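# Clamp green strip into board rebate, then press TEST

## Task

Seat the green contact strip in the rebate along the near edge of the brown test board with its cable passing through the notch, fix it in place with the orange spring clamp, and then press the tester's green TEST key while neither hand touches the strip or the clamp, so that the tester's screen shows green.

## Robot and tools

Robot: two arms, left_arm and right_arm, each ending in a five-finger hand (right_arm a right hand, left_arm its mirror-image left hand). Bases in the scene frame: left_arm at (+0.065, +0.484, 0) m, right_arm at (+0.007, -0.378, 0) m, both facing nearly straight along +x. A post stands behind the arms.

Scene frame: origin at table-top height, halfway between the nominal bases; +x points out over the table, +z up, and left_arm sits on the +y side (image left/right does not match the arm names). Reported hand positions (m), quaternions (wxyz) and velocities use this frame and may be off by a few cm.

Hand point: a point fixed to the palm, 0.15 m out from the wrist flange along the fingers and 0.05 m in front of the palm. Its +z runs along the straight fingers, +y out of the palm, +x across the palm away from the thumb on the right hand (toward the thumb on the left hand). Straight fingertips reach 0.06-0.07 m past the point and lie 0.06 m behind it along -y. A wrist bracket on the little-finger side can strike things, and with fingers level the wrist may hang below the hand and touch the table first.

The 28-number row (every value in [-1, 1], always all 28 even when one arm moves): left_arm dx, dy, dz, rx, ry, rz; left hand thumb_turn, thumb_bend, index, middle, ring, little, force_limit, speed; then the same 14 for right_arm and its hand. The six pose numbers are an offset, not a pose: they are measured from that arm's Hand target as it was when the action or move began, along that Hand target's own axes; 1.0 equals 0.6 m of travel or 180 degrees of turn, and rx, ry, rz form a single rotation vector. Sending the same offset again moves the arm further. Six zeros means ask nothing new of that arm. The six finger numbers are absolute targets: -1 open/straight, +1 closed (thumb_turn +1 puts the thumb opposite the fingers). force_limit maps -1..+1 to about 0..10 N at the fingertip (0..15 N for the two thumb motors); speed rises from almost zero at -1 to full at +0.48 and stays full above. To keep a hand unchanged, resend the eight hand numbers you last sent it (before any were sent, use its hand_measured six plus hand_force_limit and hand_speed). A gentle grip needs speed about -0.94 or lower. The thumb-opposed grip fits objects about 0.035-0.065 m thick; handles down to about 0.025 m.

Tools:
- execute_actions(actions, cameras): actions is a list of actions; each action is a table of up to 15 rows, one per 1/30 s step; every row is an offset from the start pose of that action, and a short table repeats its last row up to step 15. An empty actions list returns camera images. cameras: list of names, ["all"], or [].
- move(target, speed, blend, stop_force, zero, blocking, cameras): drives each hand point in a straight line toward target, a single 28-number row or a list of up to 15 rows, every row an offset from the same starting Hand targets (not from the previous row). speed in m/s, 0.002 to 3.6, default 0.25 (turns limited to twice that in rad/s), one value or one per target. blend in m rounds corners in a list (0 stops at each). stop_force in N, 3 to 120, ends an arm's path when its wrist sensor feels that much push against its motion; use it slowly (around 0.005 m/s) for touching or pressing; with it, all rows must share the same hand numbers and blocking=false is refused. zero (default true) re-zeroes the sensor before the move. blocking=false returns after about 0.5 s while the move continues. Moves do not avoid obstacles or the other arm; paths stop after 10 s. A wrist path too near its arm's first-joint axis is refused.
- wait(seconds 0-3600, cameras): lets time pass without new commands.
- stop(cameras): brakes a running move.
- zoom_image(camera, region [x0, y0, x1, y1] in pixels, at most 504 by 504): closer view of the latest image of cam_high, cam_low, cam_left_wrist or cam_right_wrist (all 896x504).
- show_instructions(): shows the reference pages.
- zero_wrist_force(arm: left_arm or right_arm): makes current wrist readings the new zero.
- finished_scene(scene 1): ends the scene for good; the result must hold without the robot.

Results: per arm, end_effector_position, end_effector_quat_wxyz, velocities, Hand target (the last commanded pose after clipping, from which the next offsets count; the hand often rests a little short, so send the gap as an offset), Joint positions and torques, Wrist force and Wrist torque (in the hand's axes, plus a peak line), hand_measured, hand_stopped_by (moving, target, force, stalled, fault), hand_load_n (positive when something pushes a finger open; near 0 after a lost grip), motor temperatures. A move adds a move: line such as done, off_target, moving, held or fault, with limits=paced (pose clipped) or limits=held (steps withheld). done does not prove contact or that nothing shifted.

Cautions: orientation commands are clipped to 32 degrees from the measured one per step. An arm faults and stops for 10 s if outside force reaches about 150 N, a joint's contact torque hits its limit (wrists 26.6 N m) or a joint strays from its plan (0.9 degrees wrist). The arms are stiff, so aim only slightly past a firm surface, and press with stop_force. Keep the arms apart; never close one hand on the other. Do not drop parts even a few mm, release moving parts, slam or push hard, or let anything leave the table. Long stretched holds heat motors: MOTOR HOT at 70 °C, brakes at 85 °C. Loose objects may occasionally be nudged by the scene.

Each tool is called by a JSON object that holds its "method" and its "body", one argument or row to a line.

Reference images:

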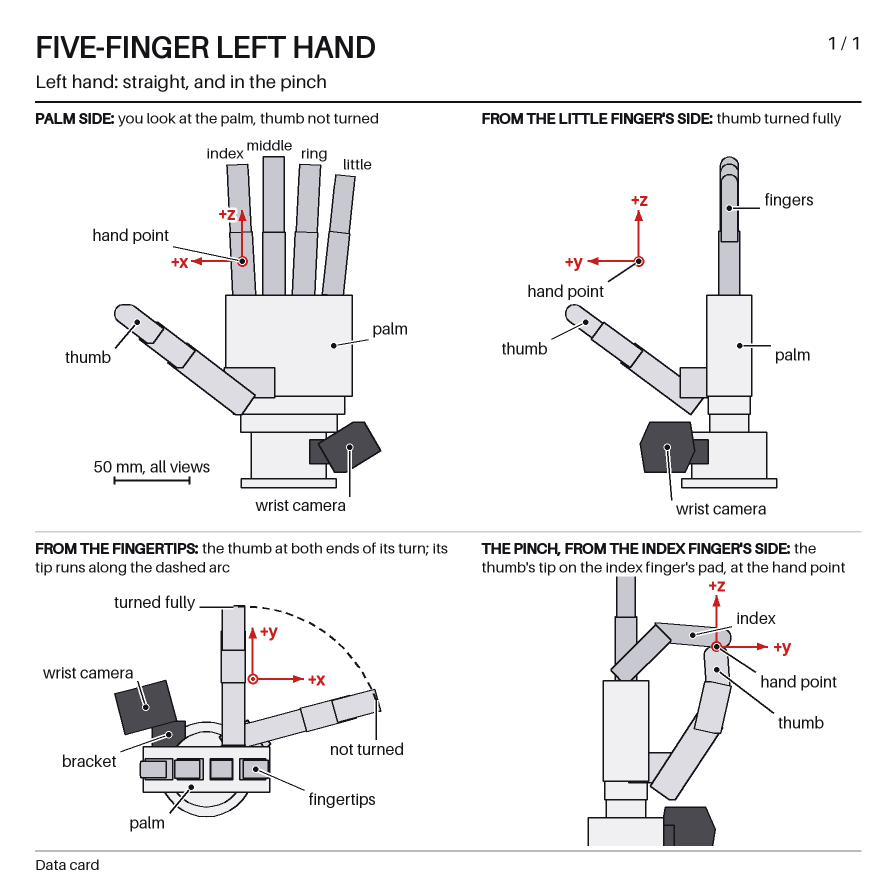

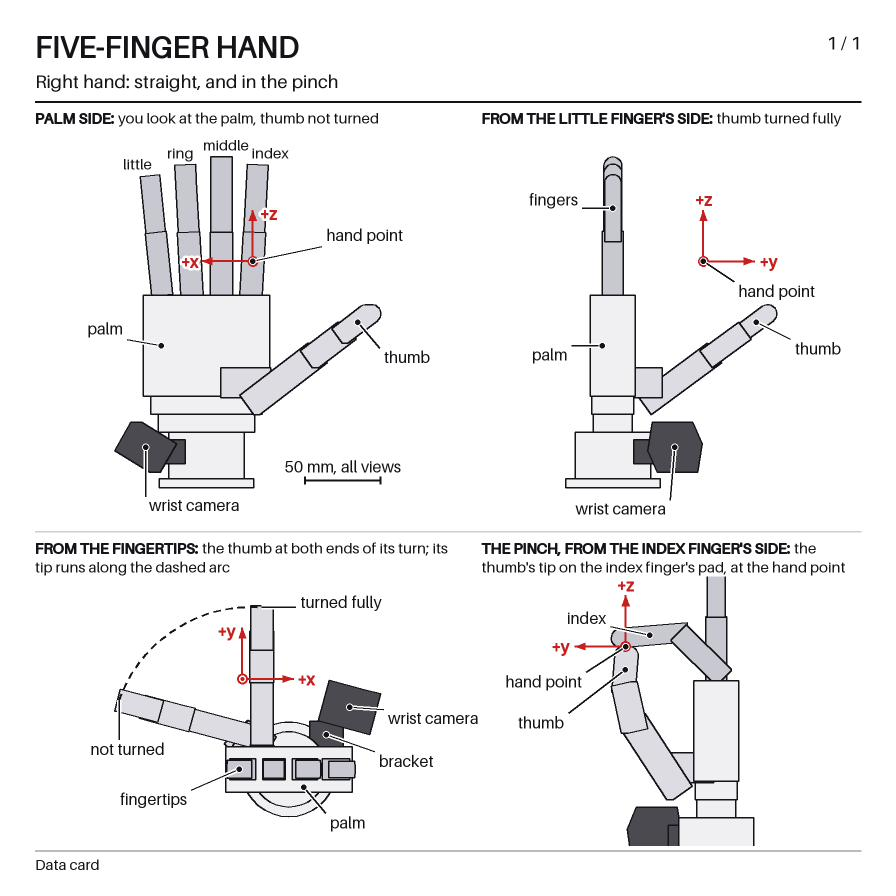

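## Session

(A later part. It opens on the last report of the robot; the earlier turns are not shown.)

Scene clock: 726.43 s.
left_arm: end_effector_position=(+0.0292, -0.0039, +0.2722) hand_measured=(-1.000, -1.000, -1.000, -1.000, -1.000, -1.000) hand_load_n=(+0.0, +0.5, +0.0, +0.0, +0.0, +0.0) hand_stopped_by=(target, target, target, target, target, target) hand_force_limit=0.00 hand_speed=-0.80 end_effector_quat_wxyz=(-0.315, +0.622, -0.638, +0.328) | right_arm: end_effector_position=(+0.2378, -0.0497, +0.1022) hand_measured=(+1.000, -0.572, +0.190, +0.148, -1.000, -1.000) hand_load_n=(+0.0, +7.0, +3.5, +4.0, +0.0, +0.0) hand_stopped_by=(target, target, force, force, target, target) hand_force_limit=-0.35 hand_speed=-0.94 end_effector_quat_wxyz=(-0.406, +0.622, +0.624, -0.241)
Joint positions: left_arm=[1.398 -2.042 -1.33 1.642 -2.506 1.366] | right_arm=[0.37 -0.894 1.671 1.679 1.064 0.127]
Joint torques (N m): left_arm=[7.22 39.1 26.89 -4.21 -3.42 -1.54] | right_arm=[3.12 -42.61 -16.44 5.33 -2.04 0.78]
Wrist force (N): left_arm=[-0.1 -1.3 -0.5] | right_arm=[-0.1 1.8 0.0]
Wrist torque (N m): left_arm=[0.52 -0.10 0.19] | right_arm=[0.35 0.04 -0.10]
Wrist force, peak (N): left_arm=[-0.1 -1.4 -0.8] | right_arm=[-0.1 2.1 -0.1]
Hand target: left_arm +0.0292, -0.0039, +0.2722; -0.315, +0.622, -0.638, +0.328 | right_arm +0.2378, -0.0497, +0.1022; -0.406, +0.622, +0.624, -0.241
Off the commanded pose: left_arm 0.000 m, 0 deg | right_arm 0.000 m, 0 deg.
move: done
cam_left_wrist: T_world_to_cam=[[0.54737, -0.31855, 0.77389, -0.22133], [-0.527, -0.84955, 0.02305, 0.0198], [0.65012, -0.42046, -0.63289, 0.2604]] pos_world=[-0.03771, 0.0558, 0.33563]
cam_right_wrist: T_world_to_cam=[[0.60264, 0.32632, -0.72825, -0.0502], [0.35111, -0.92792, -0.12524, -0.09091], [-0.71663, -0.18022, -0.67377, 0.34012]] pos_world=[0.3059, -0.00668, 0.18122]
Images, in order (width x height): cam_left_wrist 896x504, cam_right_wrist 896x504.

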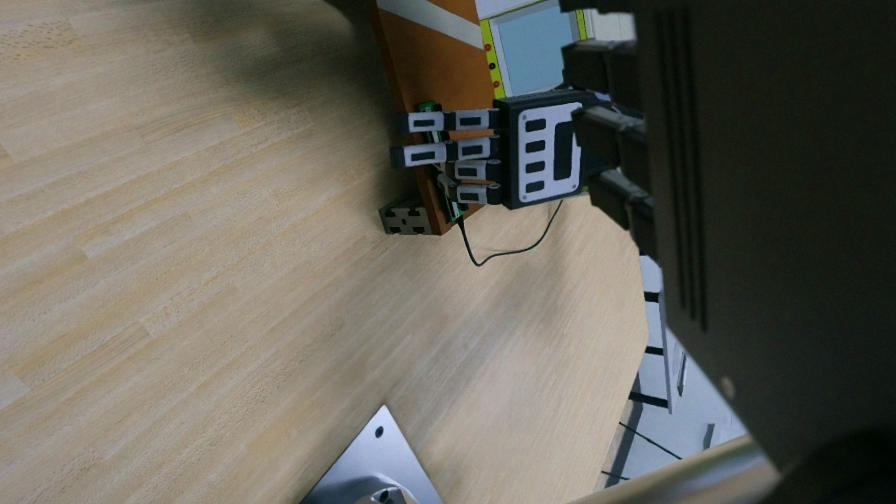

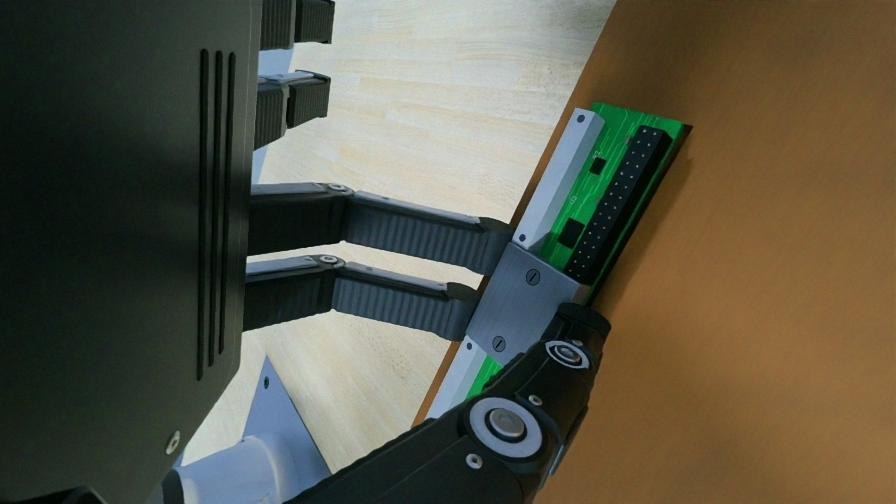

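{"method": "zoom_image", "body": {
  "camera": "cam_left_wrist",
  "region": [432, 196, 472, 236]
}}

{"method": "zoom_image", "body": {
  "camera": "cam_left_wrist",
  "region": [400, 92, 450, 132]
}}

Scaled by 12.600 from the camera's image (finer frame: 1280x720).

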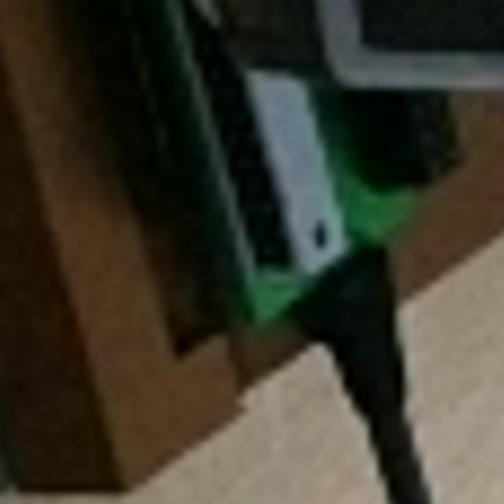

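Scaled by 10.080 from the camera's image (finer frame: 1280x720).

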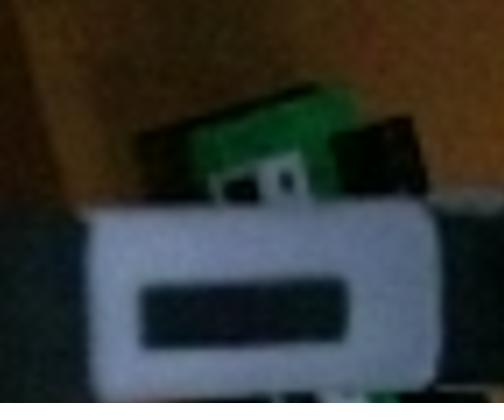

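{"method": "move", "body": {
  "target": [0,0,0,0,0,0,-1,-1,-1,-1,-1,-1,0,-0.8,-0.0008,0.0029,0.0045,0,0,0,1,-0.57,0.5,0.5,-1,-1,-0.35,-0.94],
  "speed": 0.01,
  "stop_force": 3,
  "cameras": ["cam_right_wrist","cam_left_wrist"]
}}

{"method": "zoom_image", "body": {
  "camera": "cam_right_wrist",
  "region": [640, 90, 720, 180]
}}

{"method": "zoom_image", "body": {
  "camera": "cam_right_wrist",
  "region": [575, 230, 655, 320]
}}

{"method": "zoom_image", "body": {
  "camera": "cam_left_wrist",
  "region": [432, 196, 472, 236]
}}

{"method": "zoom_image", "body": {
  "camera": "cam_left_wrist",
  "region": [400, 92, 450, 132]
}}

Scene clock: 781.97 s.
left_arm: end_effector_position=(+0.0292, -0.0039, +0.2722) hand_measured=(-1.000, -1.000, -1.000, -1.000, -1.000, -1.000) hand_load_n=(+0.0, +0.0, +0.0, +0.0, +0.0, +0.0) hand_stopped_by=(target, target, target, target, target, target) hand_force_limit=0.00 hand_speed=-0.80 end_effector_quat_wxyz=(-0.315, +0.622, -0.638, +0.328) | right_arm: end_effector_position=(+0.2365, -0.0494, +0.0992) hand_measured=(+1.000, -0.572, +0.190, +0.148, -1.000, -1.000) hand_load_n=(+0.0, +7.0, +3.5, +3.5, +0.0, +0.0) hand_stopped_by=(target, target, force, force, target, target) hand_force_limit=-0.35 hand_speed=-0.94 end_effector_quat_wxyz=(-0.406, +0.622, +0.624, -0.241)
Joint positions: left_arm=[1.398 -2.042 -1.33 1.642 -2.506 1.366] | right_arm=[0.371 -0.89 1.674 1.671 1.063 0.128]
Joint torques (N m): left_arm=[7.8 38.43 26.64 -4.22 -3.3 -1.57] | right_arm=[2.05 -40.57 -15.78 5.22 -1.77 0.59]
Wrist force (N): left_arm=[-0.2 -1.1 -0.3] | right_arm=[0.0 1.8 0.1]
Wrist torque (N m): left_arm=[0.52 -0.08 0.18] | right_arm=[0.33 0.02 -0.10]
Wrist force, peak (N): left_arm=[-0.3 -1.4 -0.6] | right_arm=[0.0 2.1 -0.1]
Hand target: left_arm +0.0292, -0.0039, +0.2722; -0.315, +0.622, -0.638, +0.328 | right_arm +0.2366, -0.0494, +0.0993; -0.406, +0.622, +0.624, -0.241
Off the commanded pose: left_arm 0.000 m, 0 deg | right_arm 0.000 m, 0 deg.
move: done
cam_left_wrist: T_world_to_cam=[[0.54737, -0.31855, 0.77389, -0.22133], [-0.527, -0.84955, 0.02305, 0.0198], [0.65012, -0.42046, -0.63289, 0.2604]] pos_world=[-0.03771, 0.0558, 0.33563]
cam_right_wrist: T_world_to_cam=[[0.60258, 0.3263, -0.7283, -0.05174], [0.3511, -0.92792, -0.12525, -0.09056], [-0.71667, -0.18024, -0.67371, 0.33715]] pos_world=[0.3046, -0.00638, 0.17812]
Images, in order (width x height): cam_left_wrist 896x504, cam_right_wrist 896x504.

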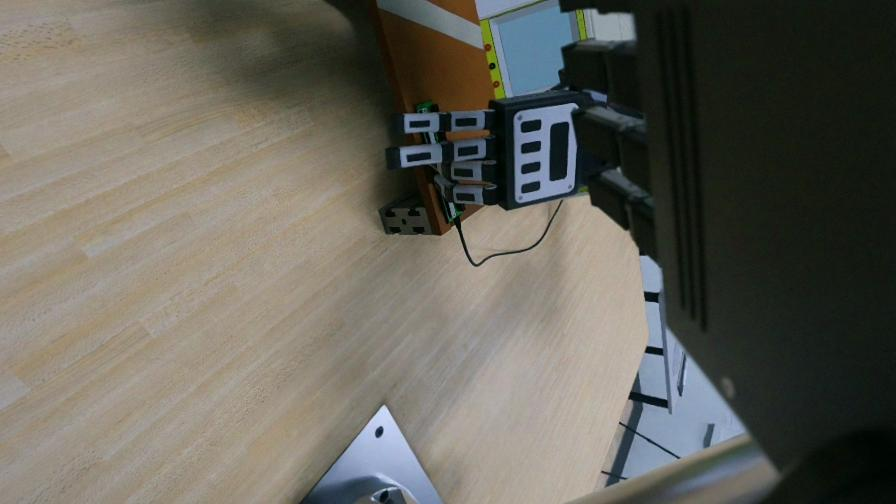

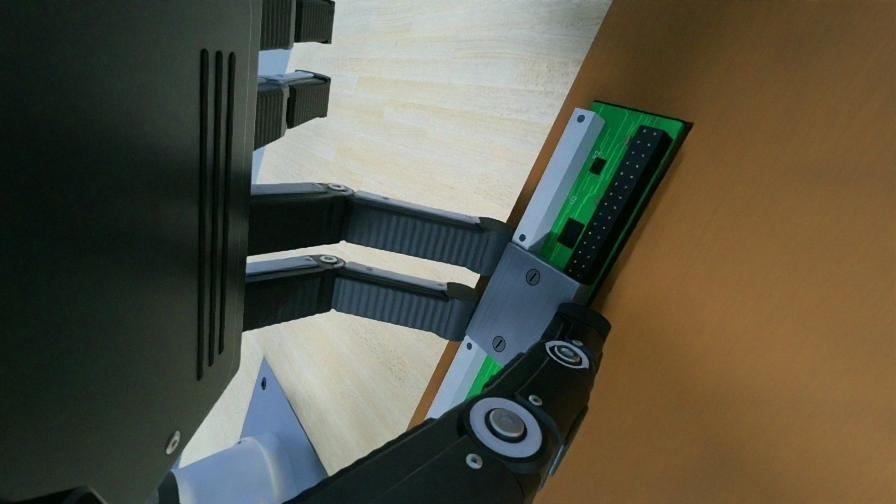

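Scaled by 5.600 from the camera's image (finer frame: 1280x720).

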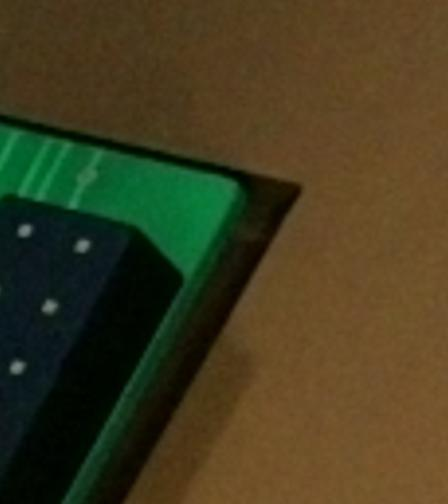

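Scaled by 5.600 from the camera's image (finer frame: 1280x720).

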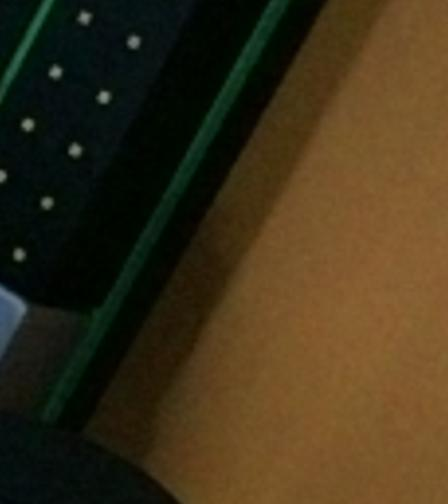

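Scaled by 12.600 from the camera's image (finer frame: 1280x720).

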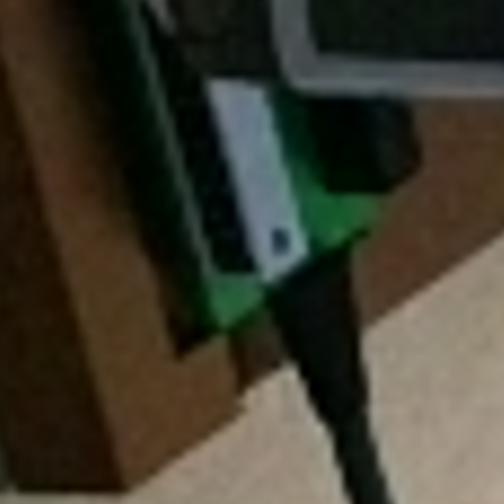

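Scaled by 10.080 from the camera's image (finer frame: 1280x720).

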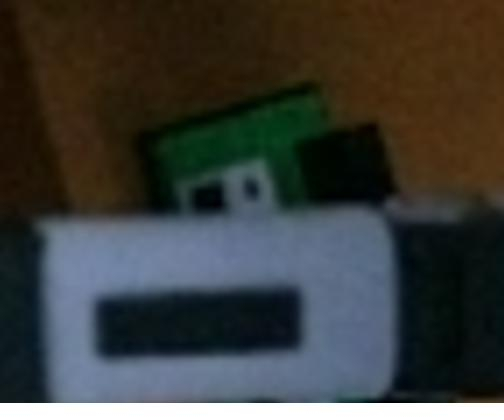

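{"method": "wait", "body": {
  "seconds": 0.1,
  "cameras": ["cam_high"]
}}

{"method": "zoom_image", "body": {
  "camera": "cam_high",
  "region": [510, 220, 670, 340]
}}

Scene clock: 792.70 s.
left_arm: end_effector_position=(+0.0292, -0.0039, +0.2722) hand_measured=(-1.000, -1.000, -1.000, -1.000, -1.000, -1.000) hand_load_n=(+0.0, +0.0, +0.0, +0.0, +0.0, +0.0) hand_stopped_by=(target, target, target, target, target, target) hand_force_limit=0.00 hand_speed=-0.80 end_effector_quat_wxyz=(-0.315, +0.622, -0.638, +0.328) | right_arm: end_effector_position=(+0.2366, -0.0494, +0.0993) hand_measured=(+1.000, -0.572, +0.190, +0.148, -1.000, -1.000) hand_load_n=(+0.0, +7.0, +3.5, +4.0, +0.0, +0.0) hand_stopped_by=(target, target, force, force, target, target) hand_force_limit=-0.35 hand_speed=-0.94 end_effector_quat_wxyz=(-0.406, +0.622, +0.624, -0.241)
Joint positions: left_arm=[1.398 -2.042 -1.33 1.642 -2.506 1.366] | right_arm=[0.371 -0.89 1.674 1.671 1.063 0.128]
Joint torques (N m): left_arm=[7.5 39.61 27.4 -4.2 -3.26 -1.47] | right_arm=[-4.89 -41.77 -19.47 5.34 0.98 -0.23]
Wrist force (N): left_arm=[-0.3 -1.2 -0.7] | right_arm=[-0.2 1.8 -0.1]
Wrist torque (N m): left_arm=[0.55 -0.08 0.18] | right_arm=[0.35 0.06 -0.10]
Wrist force, peak (N): left_arm=[-0.2 -1.4 -0.6] | right_arm=[0.0 2.2 -0.2]
Hand target: left_arm +0.0292, -0.0039, +0.2722; -0.315, +0.622, -0.638, +0.328 | right_arm +0.2366, -0.0494, +0.0993; -0.406, +0.622, +0.624, -0.241
Off the commanded pose: left_arm 0.000 m, 0 deg | right_arm 0.000 m, 0 deg.
wait: 0.10 s; at rest from the start

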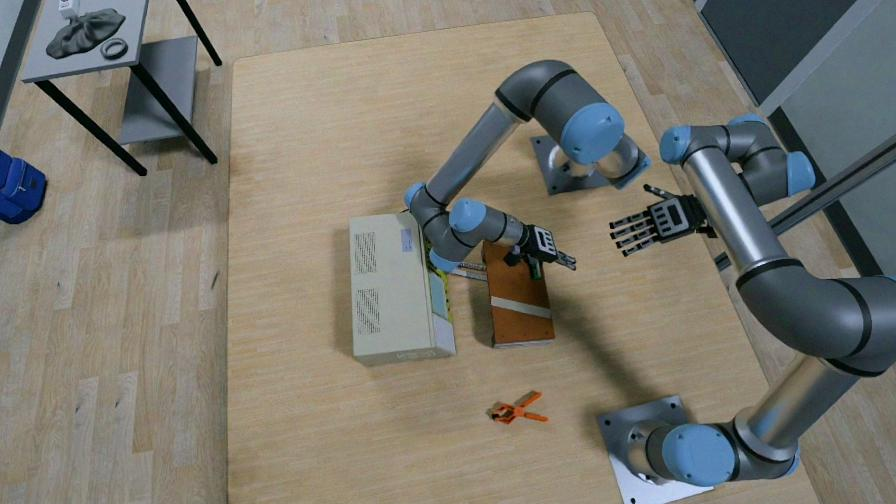

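Scaled by 3.150 from the camera's image (finer frame: 1280x720).

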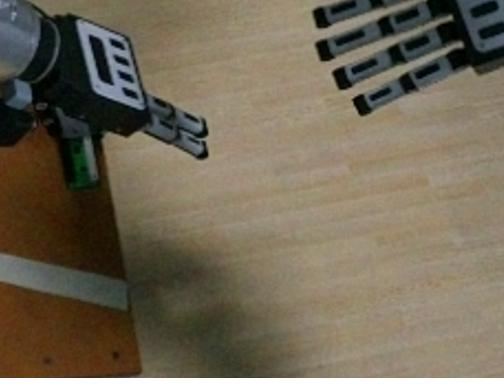

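{"method": "move", "body": {
  "target": [0,0,0,0,0,0,-1,-1,-1,-1,-1,-1,0,-0.8,-0.0010,0.0056,0.0035,-0.00046,0.00179,0.00123,1,-0.57,0.5,0.5,-1,-1,-0.35,-0.94],
  "speed": 0.005,
  "stop_force": 3,
  "cameras": ["cam_right_wrist","cam_left_wrist"]
}}

{"method": "zoom_image", "body": {
  "camera": "cam_right_wrist",
  "region": [640, 90, 720, 180]
}}

{"method": "zoom_image", "body": {
  "camera": "cam_right_wrist",
  "region": [575, 230, 655, 320]
}}

{"method": "zoom_image", "body": {
  "camera": "cam_left_wrist",
  "region": [432, 196, 472, 236]
}}

{"method": "zoom_image", "body": {
  "camera": "cam_left_wrist",
  "region": [400, 92, 450, 132]
}}

Scene clock: 809.03 s.
left_arm: end_effector_position=(+0.0292, -0.0039, +0.2722) hand_measured=(-1.000, -1.000, -1.000, -1.000, -1.000, -1.000) hand_load_n=(+0.0, +0.0, +0.0, -0.5, -0.5, +0.0) hand_stopped_by=(target, target, target, target, target, target) hand_force_limit=0.00 hand_speed=-0.80 end_effector_quat_wxyz=(-0.315, +0.622, -0.638, +0.328) | right_arm: end_effector_position=(+0.2367, -0.0493, +0.0973) hand_measured=(+1.000, -0.572, +0.190, +0.148, -1.000, -1.000) hand_load_n=(+0.0, +7.0, +3.5, +4.0, +0.0, +0.0) hand_stopped_by=(target, target, force, force, target, target) hand_force_limit=-0.35 hand_speed=-0.94 end_effector_quat_wxyz=(-0.407, +0.623, +0.623, -0.241)
Joint positions: left_arm=[1.398 -2.042 -1.33 1.642 -2.506 1.366] | right_arm=[0.37 -0.887 1.675 1.666 1.061 0.13]
Joint torques (N m): left_arm=[7.74 39.68 26.05 -4.42 -3.35 -1.47] | right_arm=[5.53 -41.68 -19.84 5 1.64 -0.97]
Wrist force (N): left_arm=[-0.3 -1.0 -0.5] | right_arm=[-0.2 0.4 -1.1]
Wrist torque (N m): left_arm=[0.56 -0.08 0.17] | right_arm=[0.23 0.09 -0.14]
Wrist force, peak (N): left_arm=[-0.2 -1.4 -0.8] | right_arm=[-0.1 -2.1 -2.9]
Hand target: left_arm +0.0292, -0.0039, +0.2722; -0.315, +0.622, -0.638, +0.328 | right_arm +0.2367, -0.0493, +0.0973; -0.407, +0.623, +0.623, -0.241 (not the last commanded pose)
Off the commanded pose: left_arm 0.000 m, 0 deg | right_arm 0.002 m, 0 deg.
move: contact (right_arm)
cam_left_wrist: T_world_to_cam=[[0.54737, -0.31855, 0.77389, -0.22133], [-0.527, -0.84955, 0.02305, 0.0198], [0.65012, -0.42046, -0.63289, 0.2604]] pos_world=[-0.03771, 0.0558, 0.33563]
cam_right_wrist: T_world_to_cam=[[0.60379, 0.32424, -0.72822, -0.05366], [0.34791, -0.92913, -0.12523, -0.09011], [-0.71721, -0.17774, -0.6738, 0.33627]] pos_world=[0.30492, -0.00655, 0.17622]
Images, in order (width x height): cam_left_wrist 896x504, cam_right_wrist 896x504.

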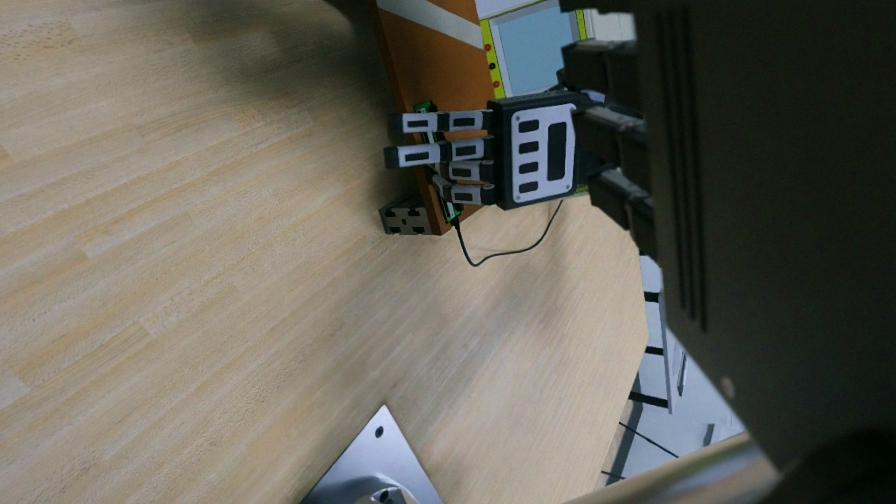

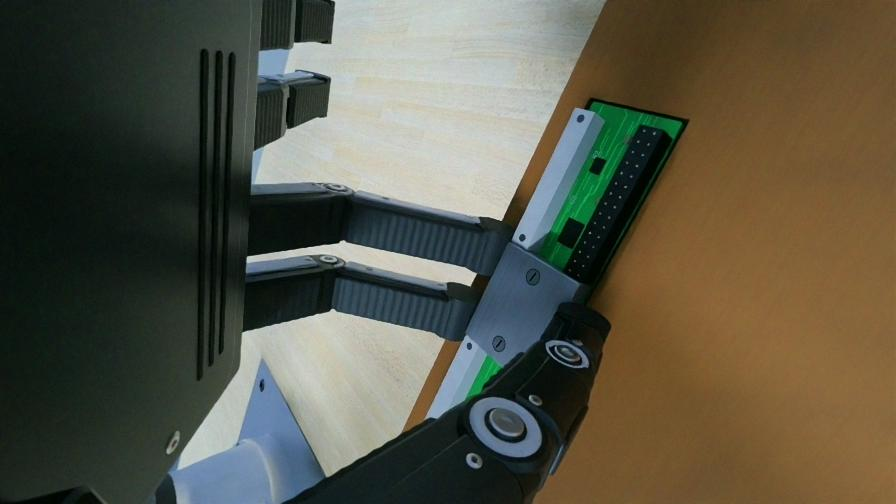

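Scaled by 5.600 from the camera's image (finer frame: 1280x720).

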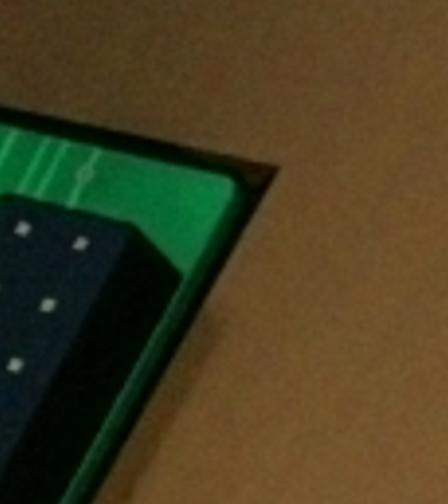

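Scaled by 5.600 from the camera's image (finer frame: 1280x720).

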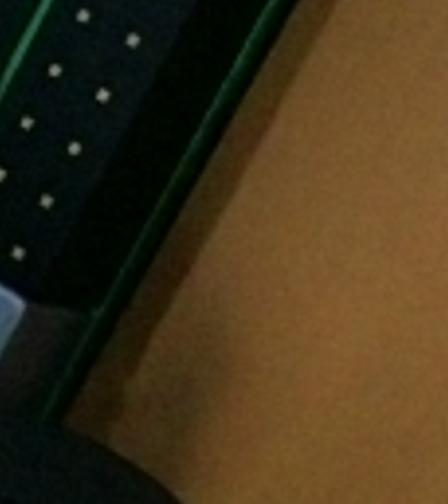

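Scaled by 12.600 from the camera's image (finer frame: 1280x720).

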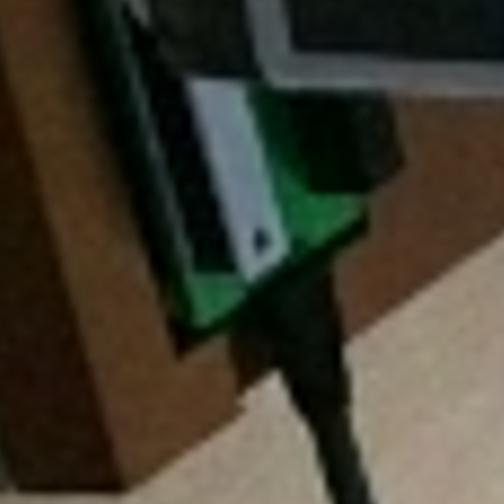

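Scaled by 10.080 from the camera's image (finer frame: 1280x720).

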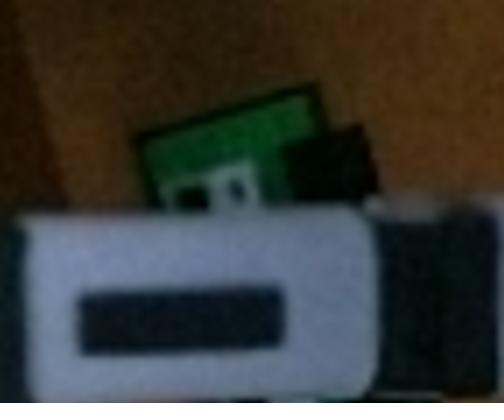

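{"method": "zoom_image", "body": {
  "camera": "cam_right_wrist",
  "region": [655, 105, 695, 145]
}}

{"method": "zoom_image", "body": {
  "camera": "cam_right_wrist",
  "region": [582, 270, 622, 310]
}}

{"method": "zoom_image", "body": {
  "camera": "cam_right_wrist",
  "region": [570, 85, 610, 125]
}}

Scaled by 12.600 from the camera's image (finer frame: 1280x720).

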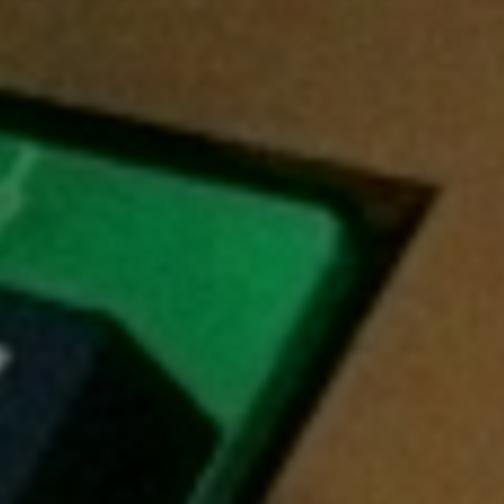

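Scaled by 12.600 from the camera's image (finer frame: 1280x720).

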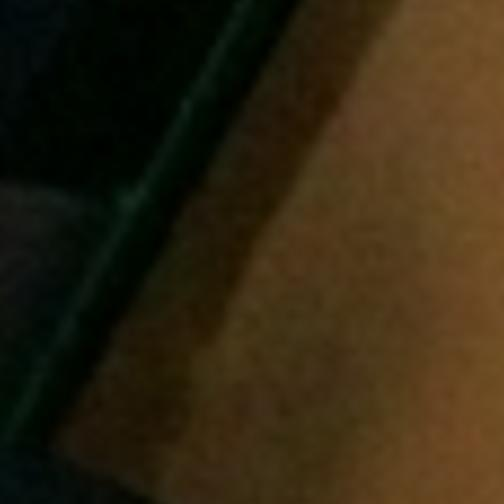

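Scaled by 12.600 from the camera's image (finer frame: 1280x720).

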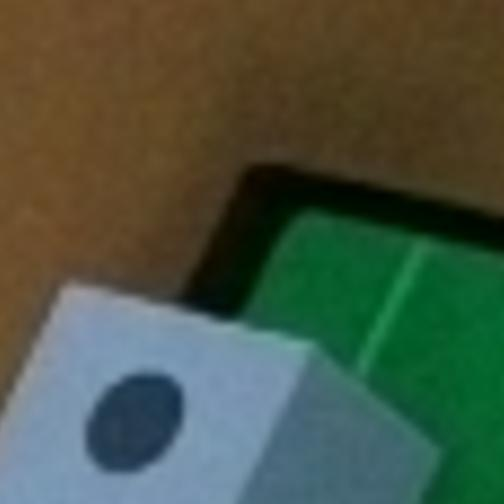

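{"method": "move", "body": {
  "target": [0,0,0,0,0,0,-1,-1,-1,-1,-1,-1,0,-0.8,0.0002,-0.0009,-0.0006,0,0,0,1,-0.60,0.5,0.5,-1,-1,-0.35,-0.94],
  "speed": 0.005,
  "cameras": ["cam_right_wrist"]
}}

{"method": "zoom_image", "body": {
  "camera": "cam_right_wrist",
  "region": [560, 80, 720, 320]
}}

Scene clock: 846.47 s.
left_arm: end_effector_position=(+0.0292, -0.0039, +0.2722) hand_measured=(-1.000, -1.000, -1.000, -1.000, -1.000, -1.000) hand_load_n=(+0.0, +0.0, +0.0, +0.0, +0.0, +0.0) hand_stopped_by=(target, target, target, target, target, target) hand_force_limit=0.00 hand_speed=-0.80 end_effector_quat_wxyz=(-0.315, +0.622, -0.638, +0.328) | right_arm: end_effector_position=(+0.2367, -0.0493, +0.0980) hand_measured=(+1.000, -0.600, +0.190, +0.148, -1.000, -1.000) hand_load_n=(+0.0, +1.5, +1.0, +1.0, +0.0, +0.0) hand_stopped_by=(target, target, force, force, target, target) hand_force_limit=-0.35 hand_speed=-0.94 end_effector_quat_wxyz=(-0.407, +0.623, +0.623, -0.241)
Joint positions: left_arm=[1.398 -2.042 -1.33 1.642 -2.506 1.366] | right_arm=[0.37 -0.889 1.675 1.668 1.061 0.13]
Joint torques (N m): left_arm=[7.38 38.87 26.25 -4.25 -3.51 -1.53] | right_arm=[3.19 -33.67 -19.51 3.32 1.56 -0.93]
Wrist force (N): left_arm=[-0.1 -0.9 -0.7] | right_arm=[0.0 1.8 -0.1]
Wrist torque (N m): left_arm=[0.59 -0.11 0.18] | right_arm=[0.35 0.03 -0.10]
Wrist force, peak (N): left_arm=[-0.2 -1.3 -0.7] | right_arm=[0.0 -0.7 -2.1]
Hand target: left_arm +0.0292, -0.0039, +0.2722; -0.315, +0.622, -0.638, +0.328 | right_arm +0.2367, -0.0493, +0.0980; -0.407, +0.623, +0.623, -0.241
Off the commanded pose: left_arm 0.000 m, 0 deg | right_arm 0.000 m, 0 deg.
move: done
cam_right_wrist: T_world_to_cam=[[0.60377, 0.3243, -0.72821, -0.05315], [0.34795, -0.92911, -0.12527, -0.09002], [-0.71721, -0.17774, -0.67381, 0.33674]] pos_world=[0.30492, -0.00655, 0.17692]

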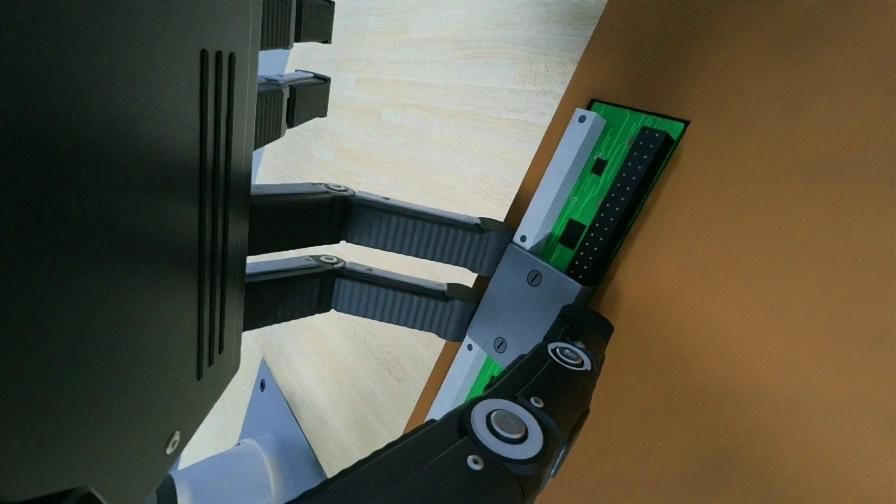

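Scaled by 2.100 from the camera's image (finer frame: 1280x720).

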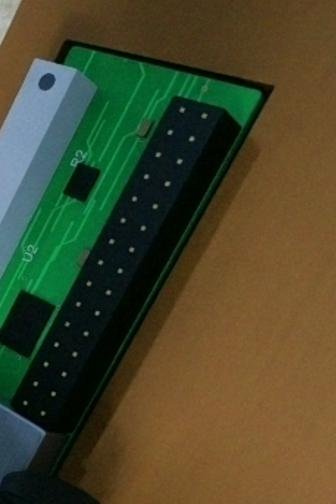

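{"method": "move", "body": {
  "target": [0,0,0,0,0,0,-1,-1,-1,-1,-1,-1,0,-0.8,0.0003,-0.0013,-0.0009,0,0,0,1,-0.65,0.5,0.5,-1,-1,-0.35,-0.97],
  "speed": 0.003,
  "cameras": ["cam_right_wrist", "cam_left_wrist"]
}}

{"method": "zoom_image", "body": {
  "camera": "cam_right_wrist",
  "region": [560, 80, 720, 320]
}}

Scene clock: 851.37 s.
left_arm: end_effector_position=(+0.0292, -0.0039, +0.2722) hand_measured=(-1.000, -1.000, -1.000, -1.000, -1.000, -1.000) hand_load_n=(+0.0, +0.0, +0.0, +0.0, +0.0, +0.0) hand_stopped_by=(target, target, target, target, target, target) hand_force_limit=0.00 hand_speed=-0.80 end_effector_quat_wxyz=(-0.315, +0.622, -0.638, +0.328) | right_arm: end_effector_position=(+0.2367, -0.0493, +0.0989) hand_measured=(+1.000, -0.650, +0.190, +0.148, -1.000, -1.000) hand_load_n=(+0.0, +0.0, +0.0, +0.0, +0.0, +0.0) hand_stopped_by=(target, moving, force, force, target, target) hand_force_limit=-0.35 hand_speed=-0.97 end_effector_quat_wxyz=(-0.407, +0.623, +0.623, -0.241)
Joint positions: left_arm=[1.398 -2.042 -1.33 1.642 -2.506 1.366] | right_arm=[0.37 -0.89 1.675 1.669 1.061 0.13]
Joint torques (N m): left_arm=[7.64 38.72 27.03 -4.27 -3.23 -1.38] | right_arm=[-5.65 -35.14 -20.52 1.56 1.72 -1]
Wrist force (N): left_arm=[-0.2 -1.2 -0.7] | right_arm=[0.0 1.7 -0.1]
Wrist torque (N m): left_arm=[0.54 -0.10 0.18] | right_arm=[0.35 0.04 -0.10]
Wrist force, peak (N): left_arm=[-0.4 -1.3 -0.9] | right_arm=[0.1 2.2 0.0]
Hand target: left_arm +0.0292, -0.0039, +0.2722; -0.315, +0.622, -0.638, +0.328 | right_arm +0.2367, -0.0493, +0.0989; -0.407, +0.623, +0.623, -0.241
Off the commanded pose: left_arm 0.000 m, 0 deg | right_arm 0.000 m, 0 deg.
move: done
cam_left_wrist: T_world_to_cam=[[0.54737, -0.31855, 0.77389, -0.22133], [-0.527, -0.84955, 0.02305, 0.0198], [0.65012, -0.42046, -0.63289, 0.2604]] pos_world=[-0.03771, 0.0558, 0.33563]
cam_right_wrist: T_world_to_cam=[[0.60379, 0.32424, -0.72822, -0.05242], [0.34791, -0.92913, -0.12523, -0.08989], [-0.71721, -0.17774, -0.6738, 0.33741]] pos_world=[0.30492, -0.00655, 0.17792]
Images, in order (width x height): cam_left_wrist 896x504, cam_right_wrist 896x504.

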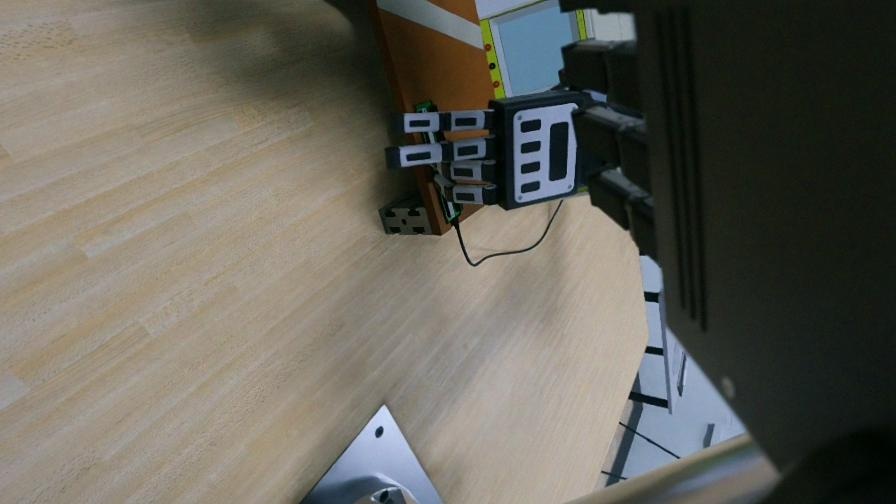

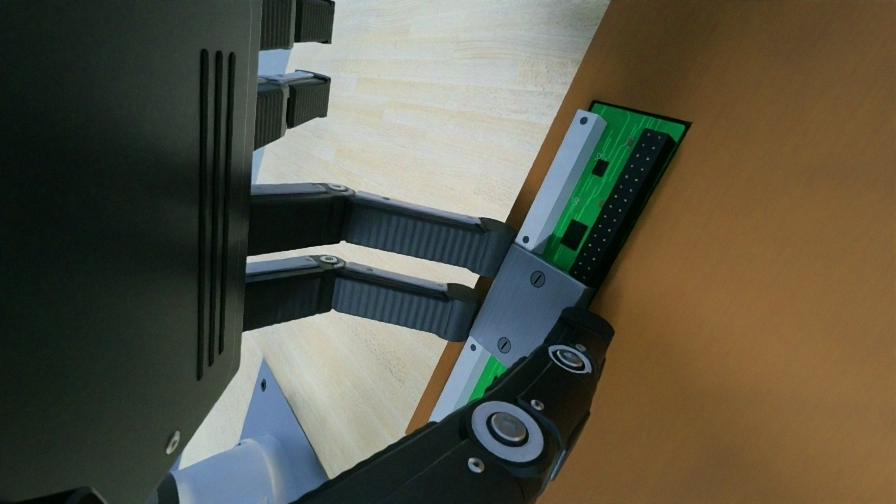

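Scaled by 2.100 from the camera's image (finer frame: 1280x720).

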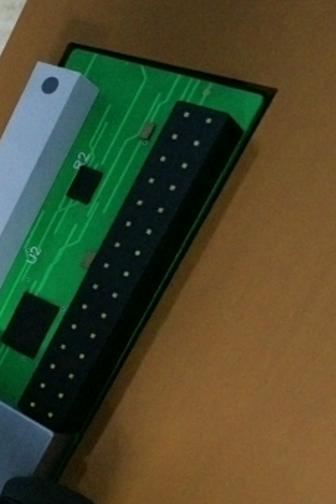

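{"method": "move", "body": {
  "target": [0,0,0,0,0,0,-1,-1,-1,-1,-1,-1,0,-0.8,0.0041,-0.0161,-0.0111,0,0,0,1,-0.75,0.5,0.5,-1,-1,-0.35,-0.8],
  "speed": 0.02,
  "cameras": ["cam_right_wrist"]
}}

Scene clock: 854.47 s.
left_arm: end_effector_position=(+0.0292, -0.0039, +0.2722) hand_measured=(-1.000, -1.000, -1.000, -1.000, -1.000, -1.000) hand_load_n=(+0.0, +0.0, +0.0, +0.0, +0.0, +0.0) hand_stopped_by=(target, target, target, target, target, target) hand_force_limit=0.00 hand_speed=-0.80 end_effector_quat_wxyz=(-0.315, +0.622, -0.638, +0.328) | right_arm: end_effector_position=(+0.2367, -0.0494, +0.1111) hand_measured=(+1.000, -0.750, +0.190, +0.148, -1.000, -1.000) hand_load_n=(+0.0, +0.0, +0.0, +0.0, +0.0, +0.0) hand_stopped_by=(target, target, force, force, target, target) hand_force_limit=-0.35 hand_speed=-0.80 end_effector_quat_wxyz=(-0.407, +0.623, +0.623, -0.241)
Joint positions: left_arm=[1.398 -2.042 -1.33 1.642 -2.506 1.366] | right_arm=[0.37 -0.91 1.671 1.694 1.061 0.13]
Joint torques (N m): left_arm=[7.76 38.48 26.14 -4.32 -3.44 -1.25] | right_arm=[-7.11 -27.64 -16.02 0.46 1.71 -1.23]
Wrist force (N): left_arm=[-0.3 -0.9 -0.8] | right_arm=[0.2 1.3 -0.3]
Wrist torque (N m): left_arm=[0.60 -0.09 0.17] | right_arm=[0.30 0.01 -0.09]
Wrist force, peak (N): left_arm=[-0.5 -1.2 -0.7] | right_arm=[0.0 2.0 -0.3]
Hand target: left_arm +0.0292, -0.0039, +0.2722; -0.315, +0.622, -0.638, +0.328 | right_arm +0.2367, -0.0494, +0.1109; -0.407, +0.623, +0.623, -0.241
Off the commanded pose: left_arm 0.000 m, 0 deg | right_arm 0.000 m, 0 deg.
move: done
cam_right_wrist: T_world_to_cam=[[0.60367, 0.32421, -0.72833, -0.04355], [0.34794, -0.92912, -0.1252, -0.08839], [-0.7173, -0.17784, -0.67369, 0.34557]] pos_world=[0.30492, -0.00655, 0.19002]

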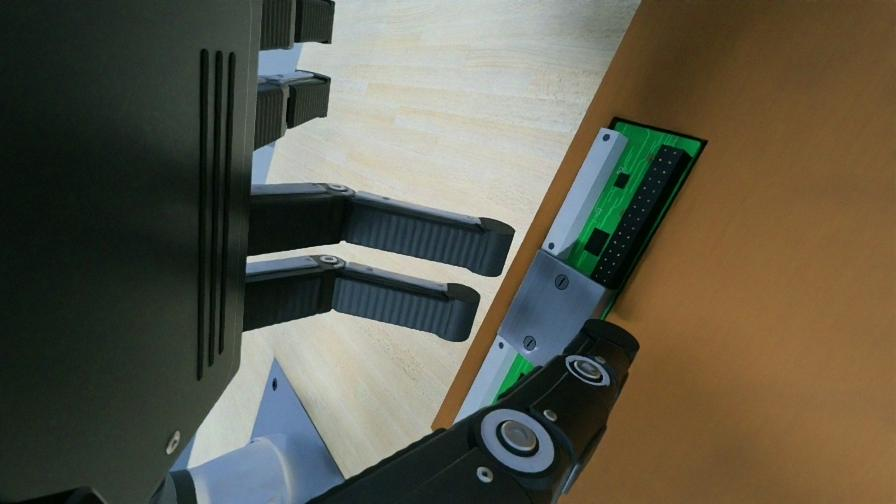

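{"method": "move", "body": {
  "target": [0,0,0,0,0,0,-1,-1,-1,-1,-1,-1,0,-0.8,0.0276,-0.1075,-0.0737,0,0,0,1,-0.9,0.0,0.0,-1,-1,-0.35,-0.5],
  "speed": 0.1,
  "cameras": ["cam_right_wrist", "cam_left_wrist"]
}}

{"method": "zoom_image", "body": {
  "camera": "cam_left_wrist",
  "region": [380, 80, 500, 250]
}}

{"method": "zoom_image", "body": {
  "camera": "cam_right_wrist",
  "region": [520, 120, 760, 420]
}}

Scene clock: 859.03 s.
left_arm: end_effector_position=(+0.0292, -0.0039, +0.2722) hand_measured=(-1.000, -1.000, -1.000, -1.000, -1.000, -1.000) hand_load_n=(+0.0, +0.0, +0.0, +0.0, +0.0, +0.0) hand_stopped_by=(target, target, target, target, target, target) hand_force_limit=0.00 hand_speed=-0.80 end_effector_quat_wxyz=(-0.315, +0.622, -0.638, +0.328) | right_arm: end_effector_position=(+0.2367, -0.0493, +0.1908) hand_measured=(+1.000, -0.900, +0.000, +0.000, -1.000, -1.000) hand_load_n=(+0.0, +0.0, +0.0, +0.0, +0.0, +0.0) hand_stopped_by=(target, target, target, target, target, target) hand_force_limit=-0.35 hand_speed=-0.50 end_effector_quat_wxyz=(-0.407, +0.623, +0.623, -0.241)
Joint positions: left_arm=[1.398 -2.042 -1.33 1.642 -2.506 1.366] | right_arm=[0.37 -1.028 1.62 1.862 1.061 0.13]
Joint torques (N m): left_arm=[7.46 39.2 27.1 -4.38 -3.11 -1.38] | right_arm=[6.57 -30.88 -5.78 0.6 -1.99 -0.39]
Wrist force (N): left_arm=[-0.2 -1.1 -0.6] | right_arm=[0.2 2.0 -0.1]
Wrist torque (N m): left_arm=[0.55 -0.10 0.18] | right_arm=[0.38 -0.01 -0.07]
Wrist force, peak (N): left_arm=[-0.2 -1.3 -0.9] | right_arm=[-0.3 2.5 0.2]
Hand target: left_arm +0.0292, -0.0039, +0.2722; -0.315, +0.622, -0.638, +0.328 | right_arm +0.2366, -0.0493, +0.1909; -0.407, +0.623, +0.623, -0.241
Off the commanded pose: left_arm 0.000 m, 0 deg | right_arm 0.000 m, 0 deg.
move: done
cam_left_wrist: T_world_to_cam=[[0.54737, -0.31855, 0.77389, -0.22133], [-0.527, -0.84955, 0.02305, 0.0198], [0.65012, -0.42046, -0.63289, 0.2604]] pos_world=[-0.03771, 0.0558, 0.33563]
cam_right_wrist: T_world_to_cam=[[0.60384, 0.32425, -0.72817, 0.01447], [0.34792, -0.92912, -0.12522, -0.07839], [-0.71716, -0.17773, -0.67386, 0.39933]] pos_world=[0.30492, -0.00655, 0.26982]
Images, in order (width x height): cam_left_wrist 896x504, cam_right_wrist 896x504.

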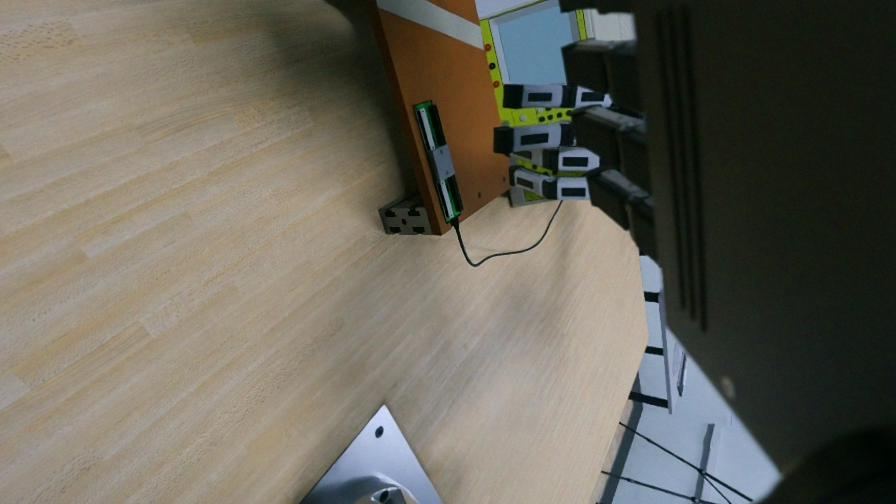

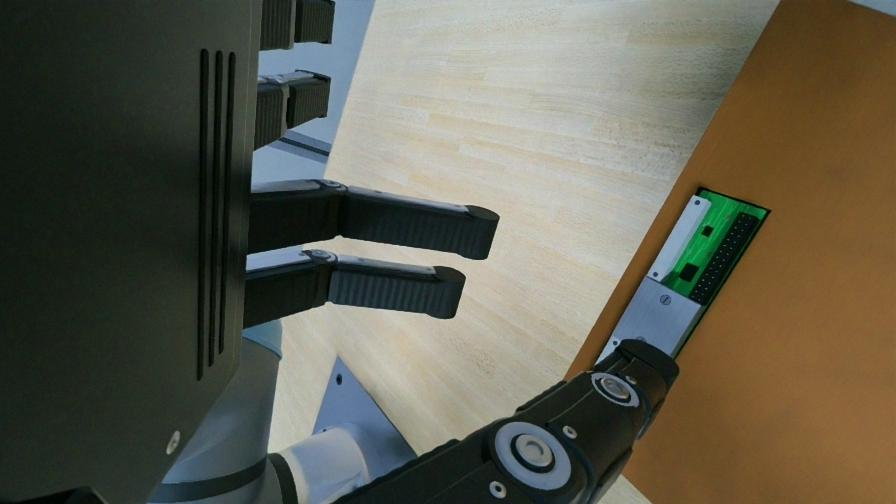

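Scaled by 2.965 from the camera's image (finer frame: 1280x720).

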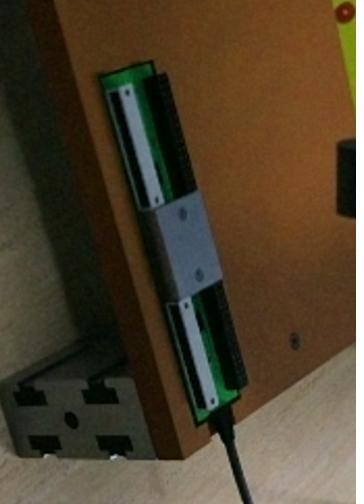

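Scaled by 1.680 from the camera's image (finer frame: 1280x720).

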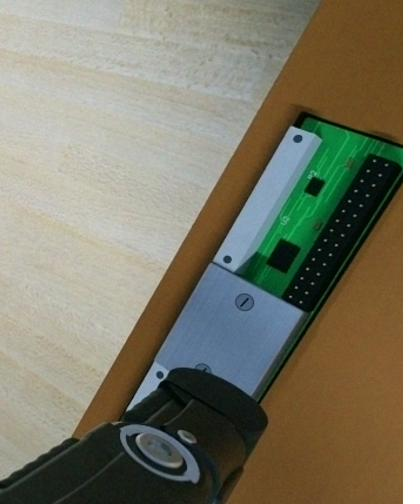

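{"method": "zoom_image", "body": {
  "camera": "cam_high",
  "region": [470, 370, 570, 440]
}}

This scene's latest camera images include none from cam_high. They are from: cam_left_wrist, cam_right_wrist. cam_high's image comes with the result of a call that names it in "cameras".


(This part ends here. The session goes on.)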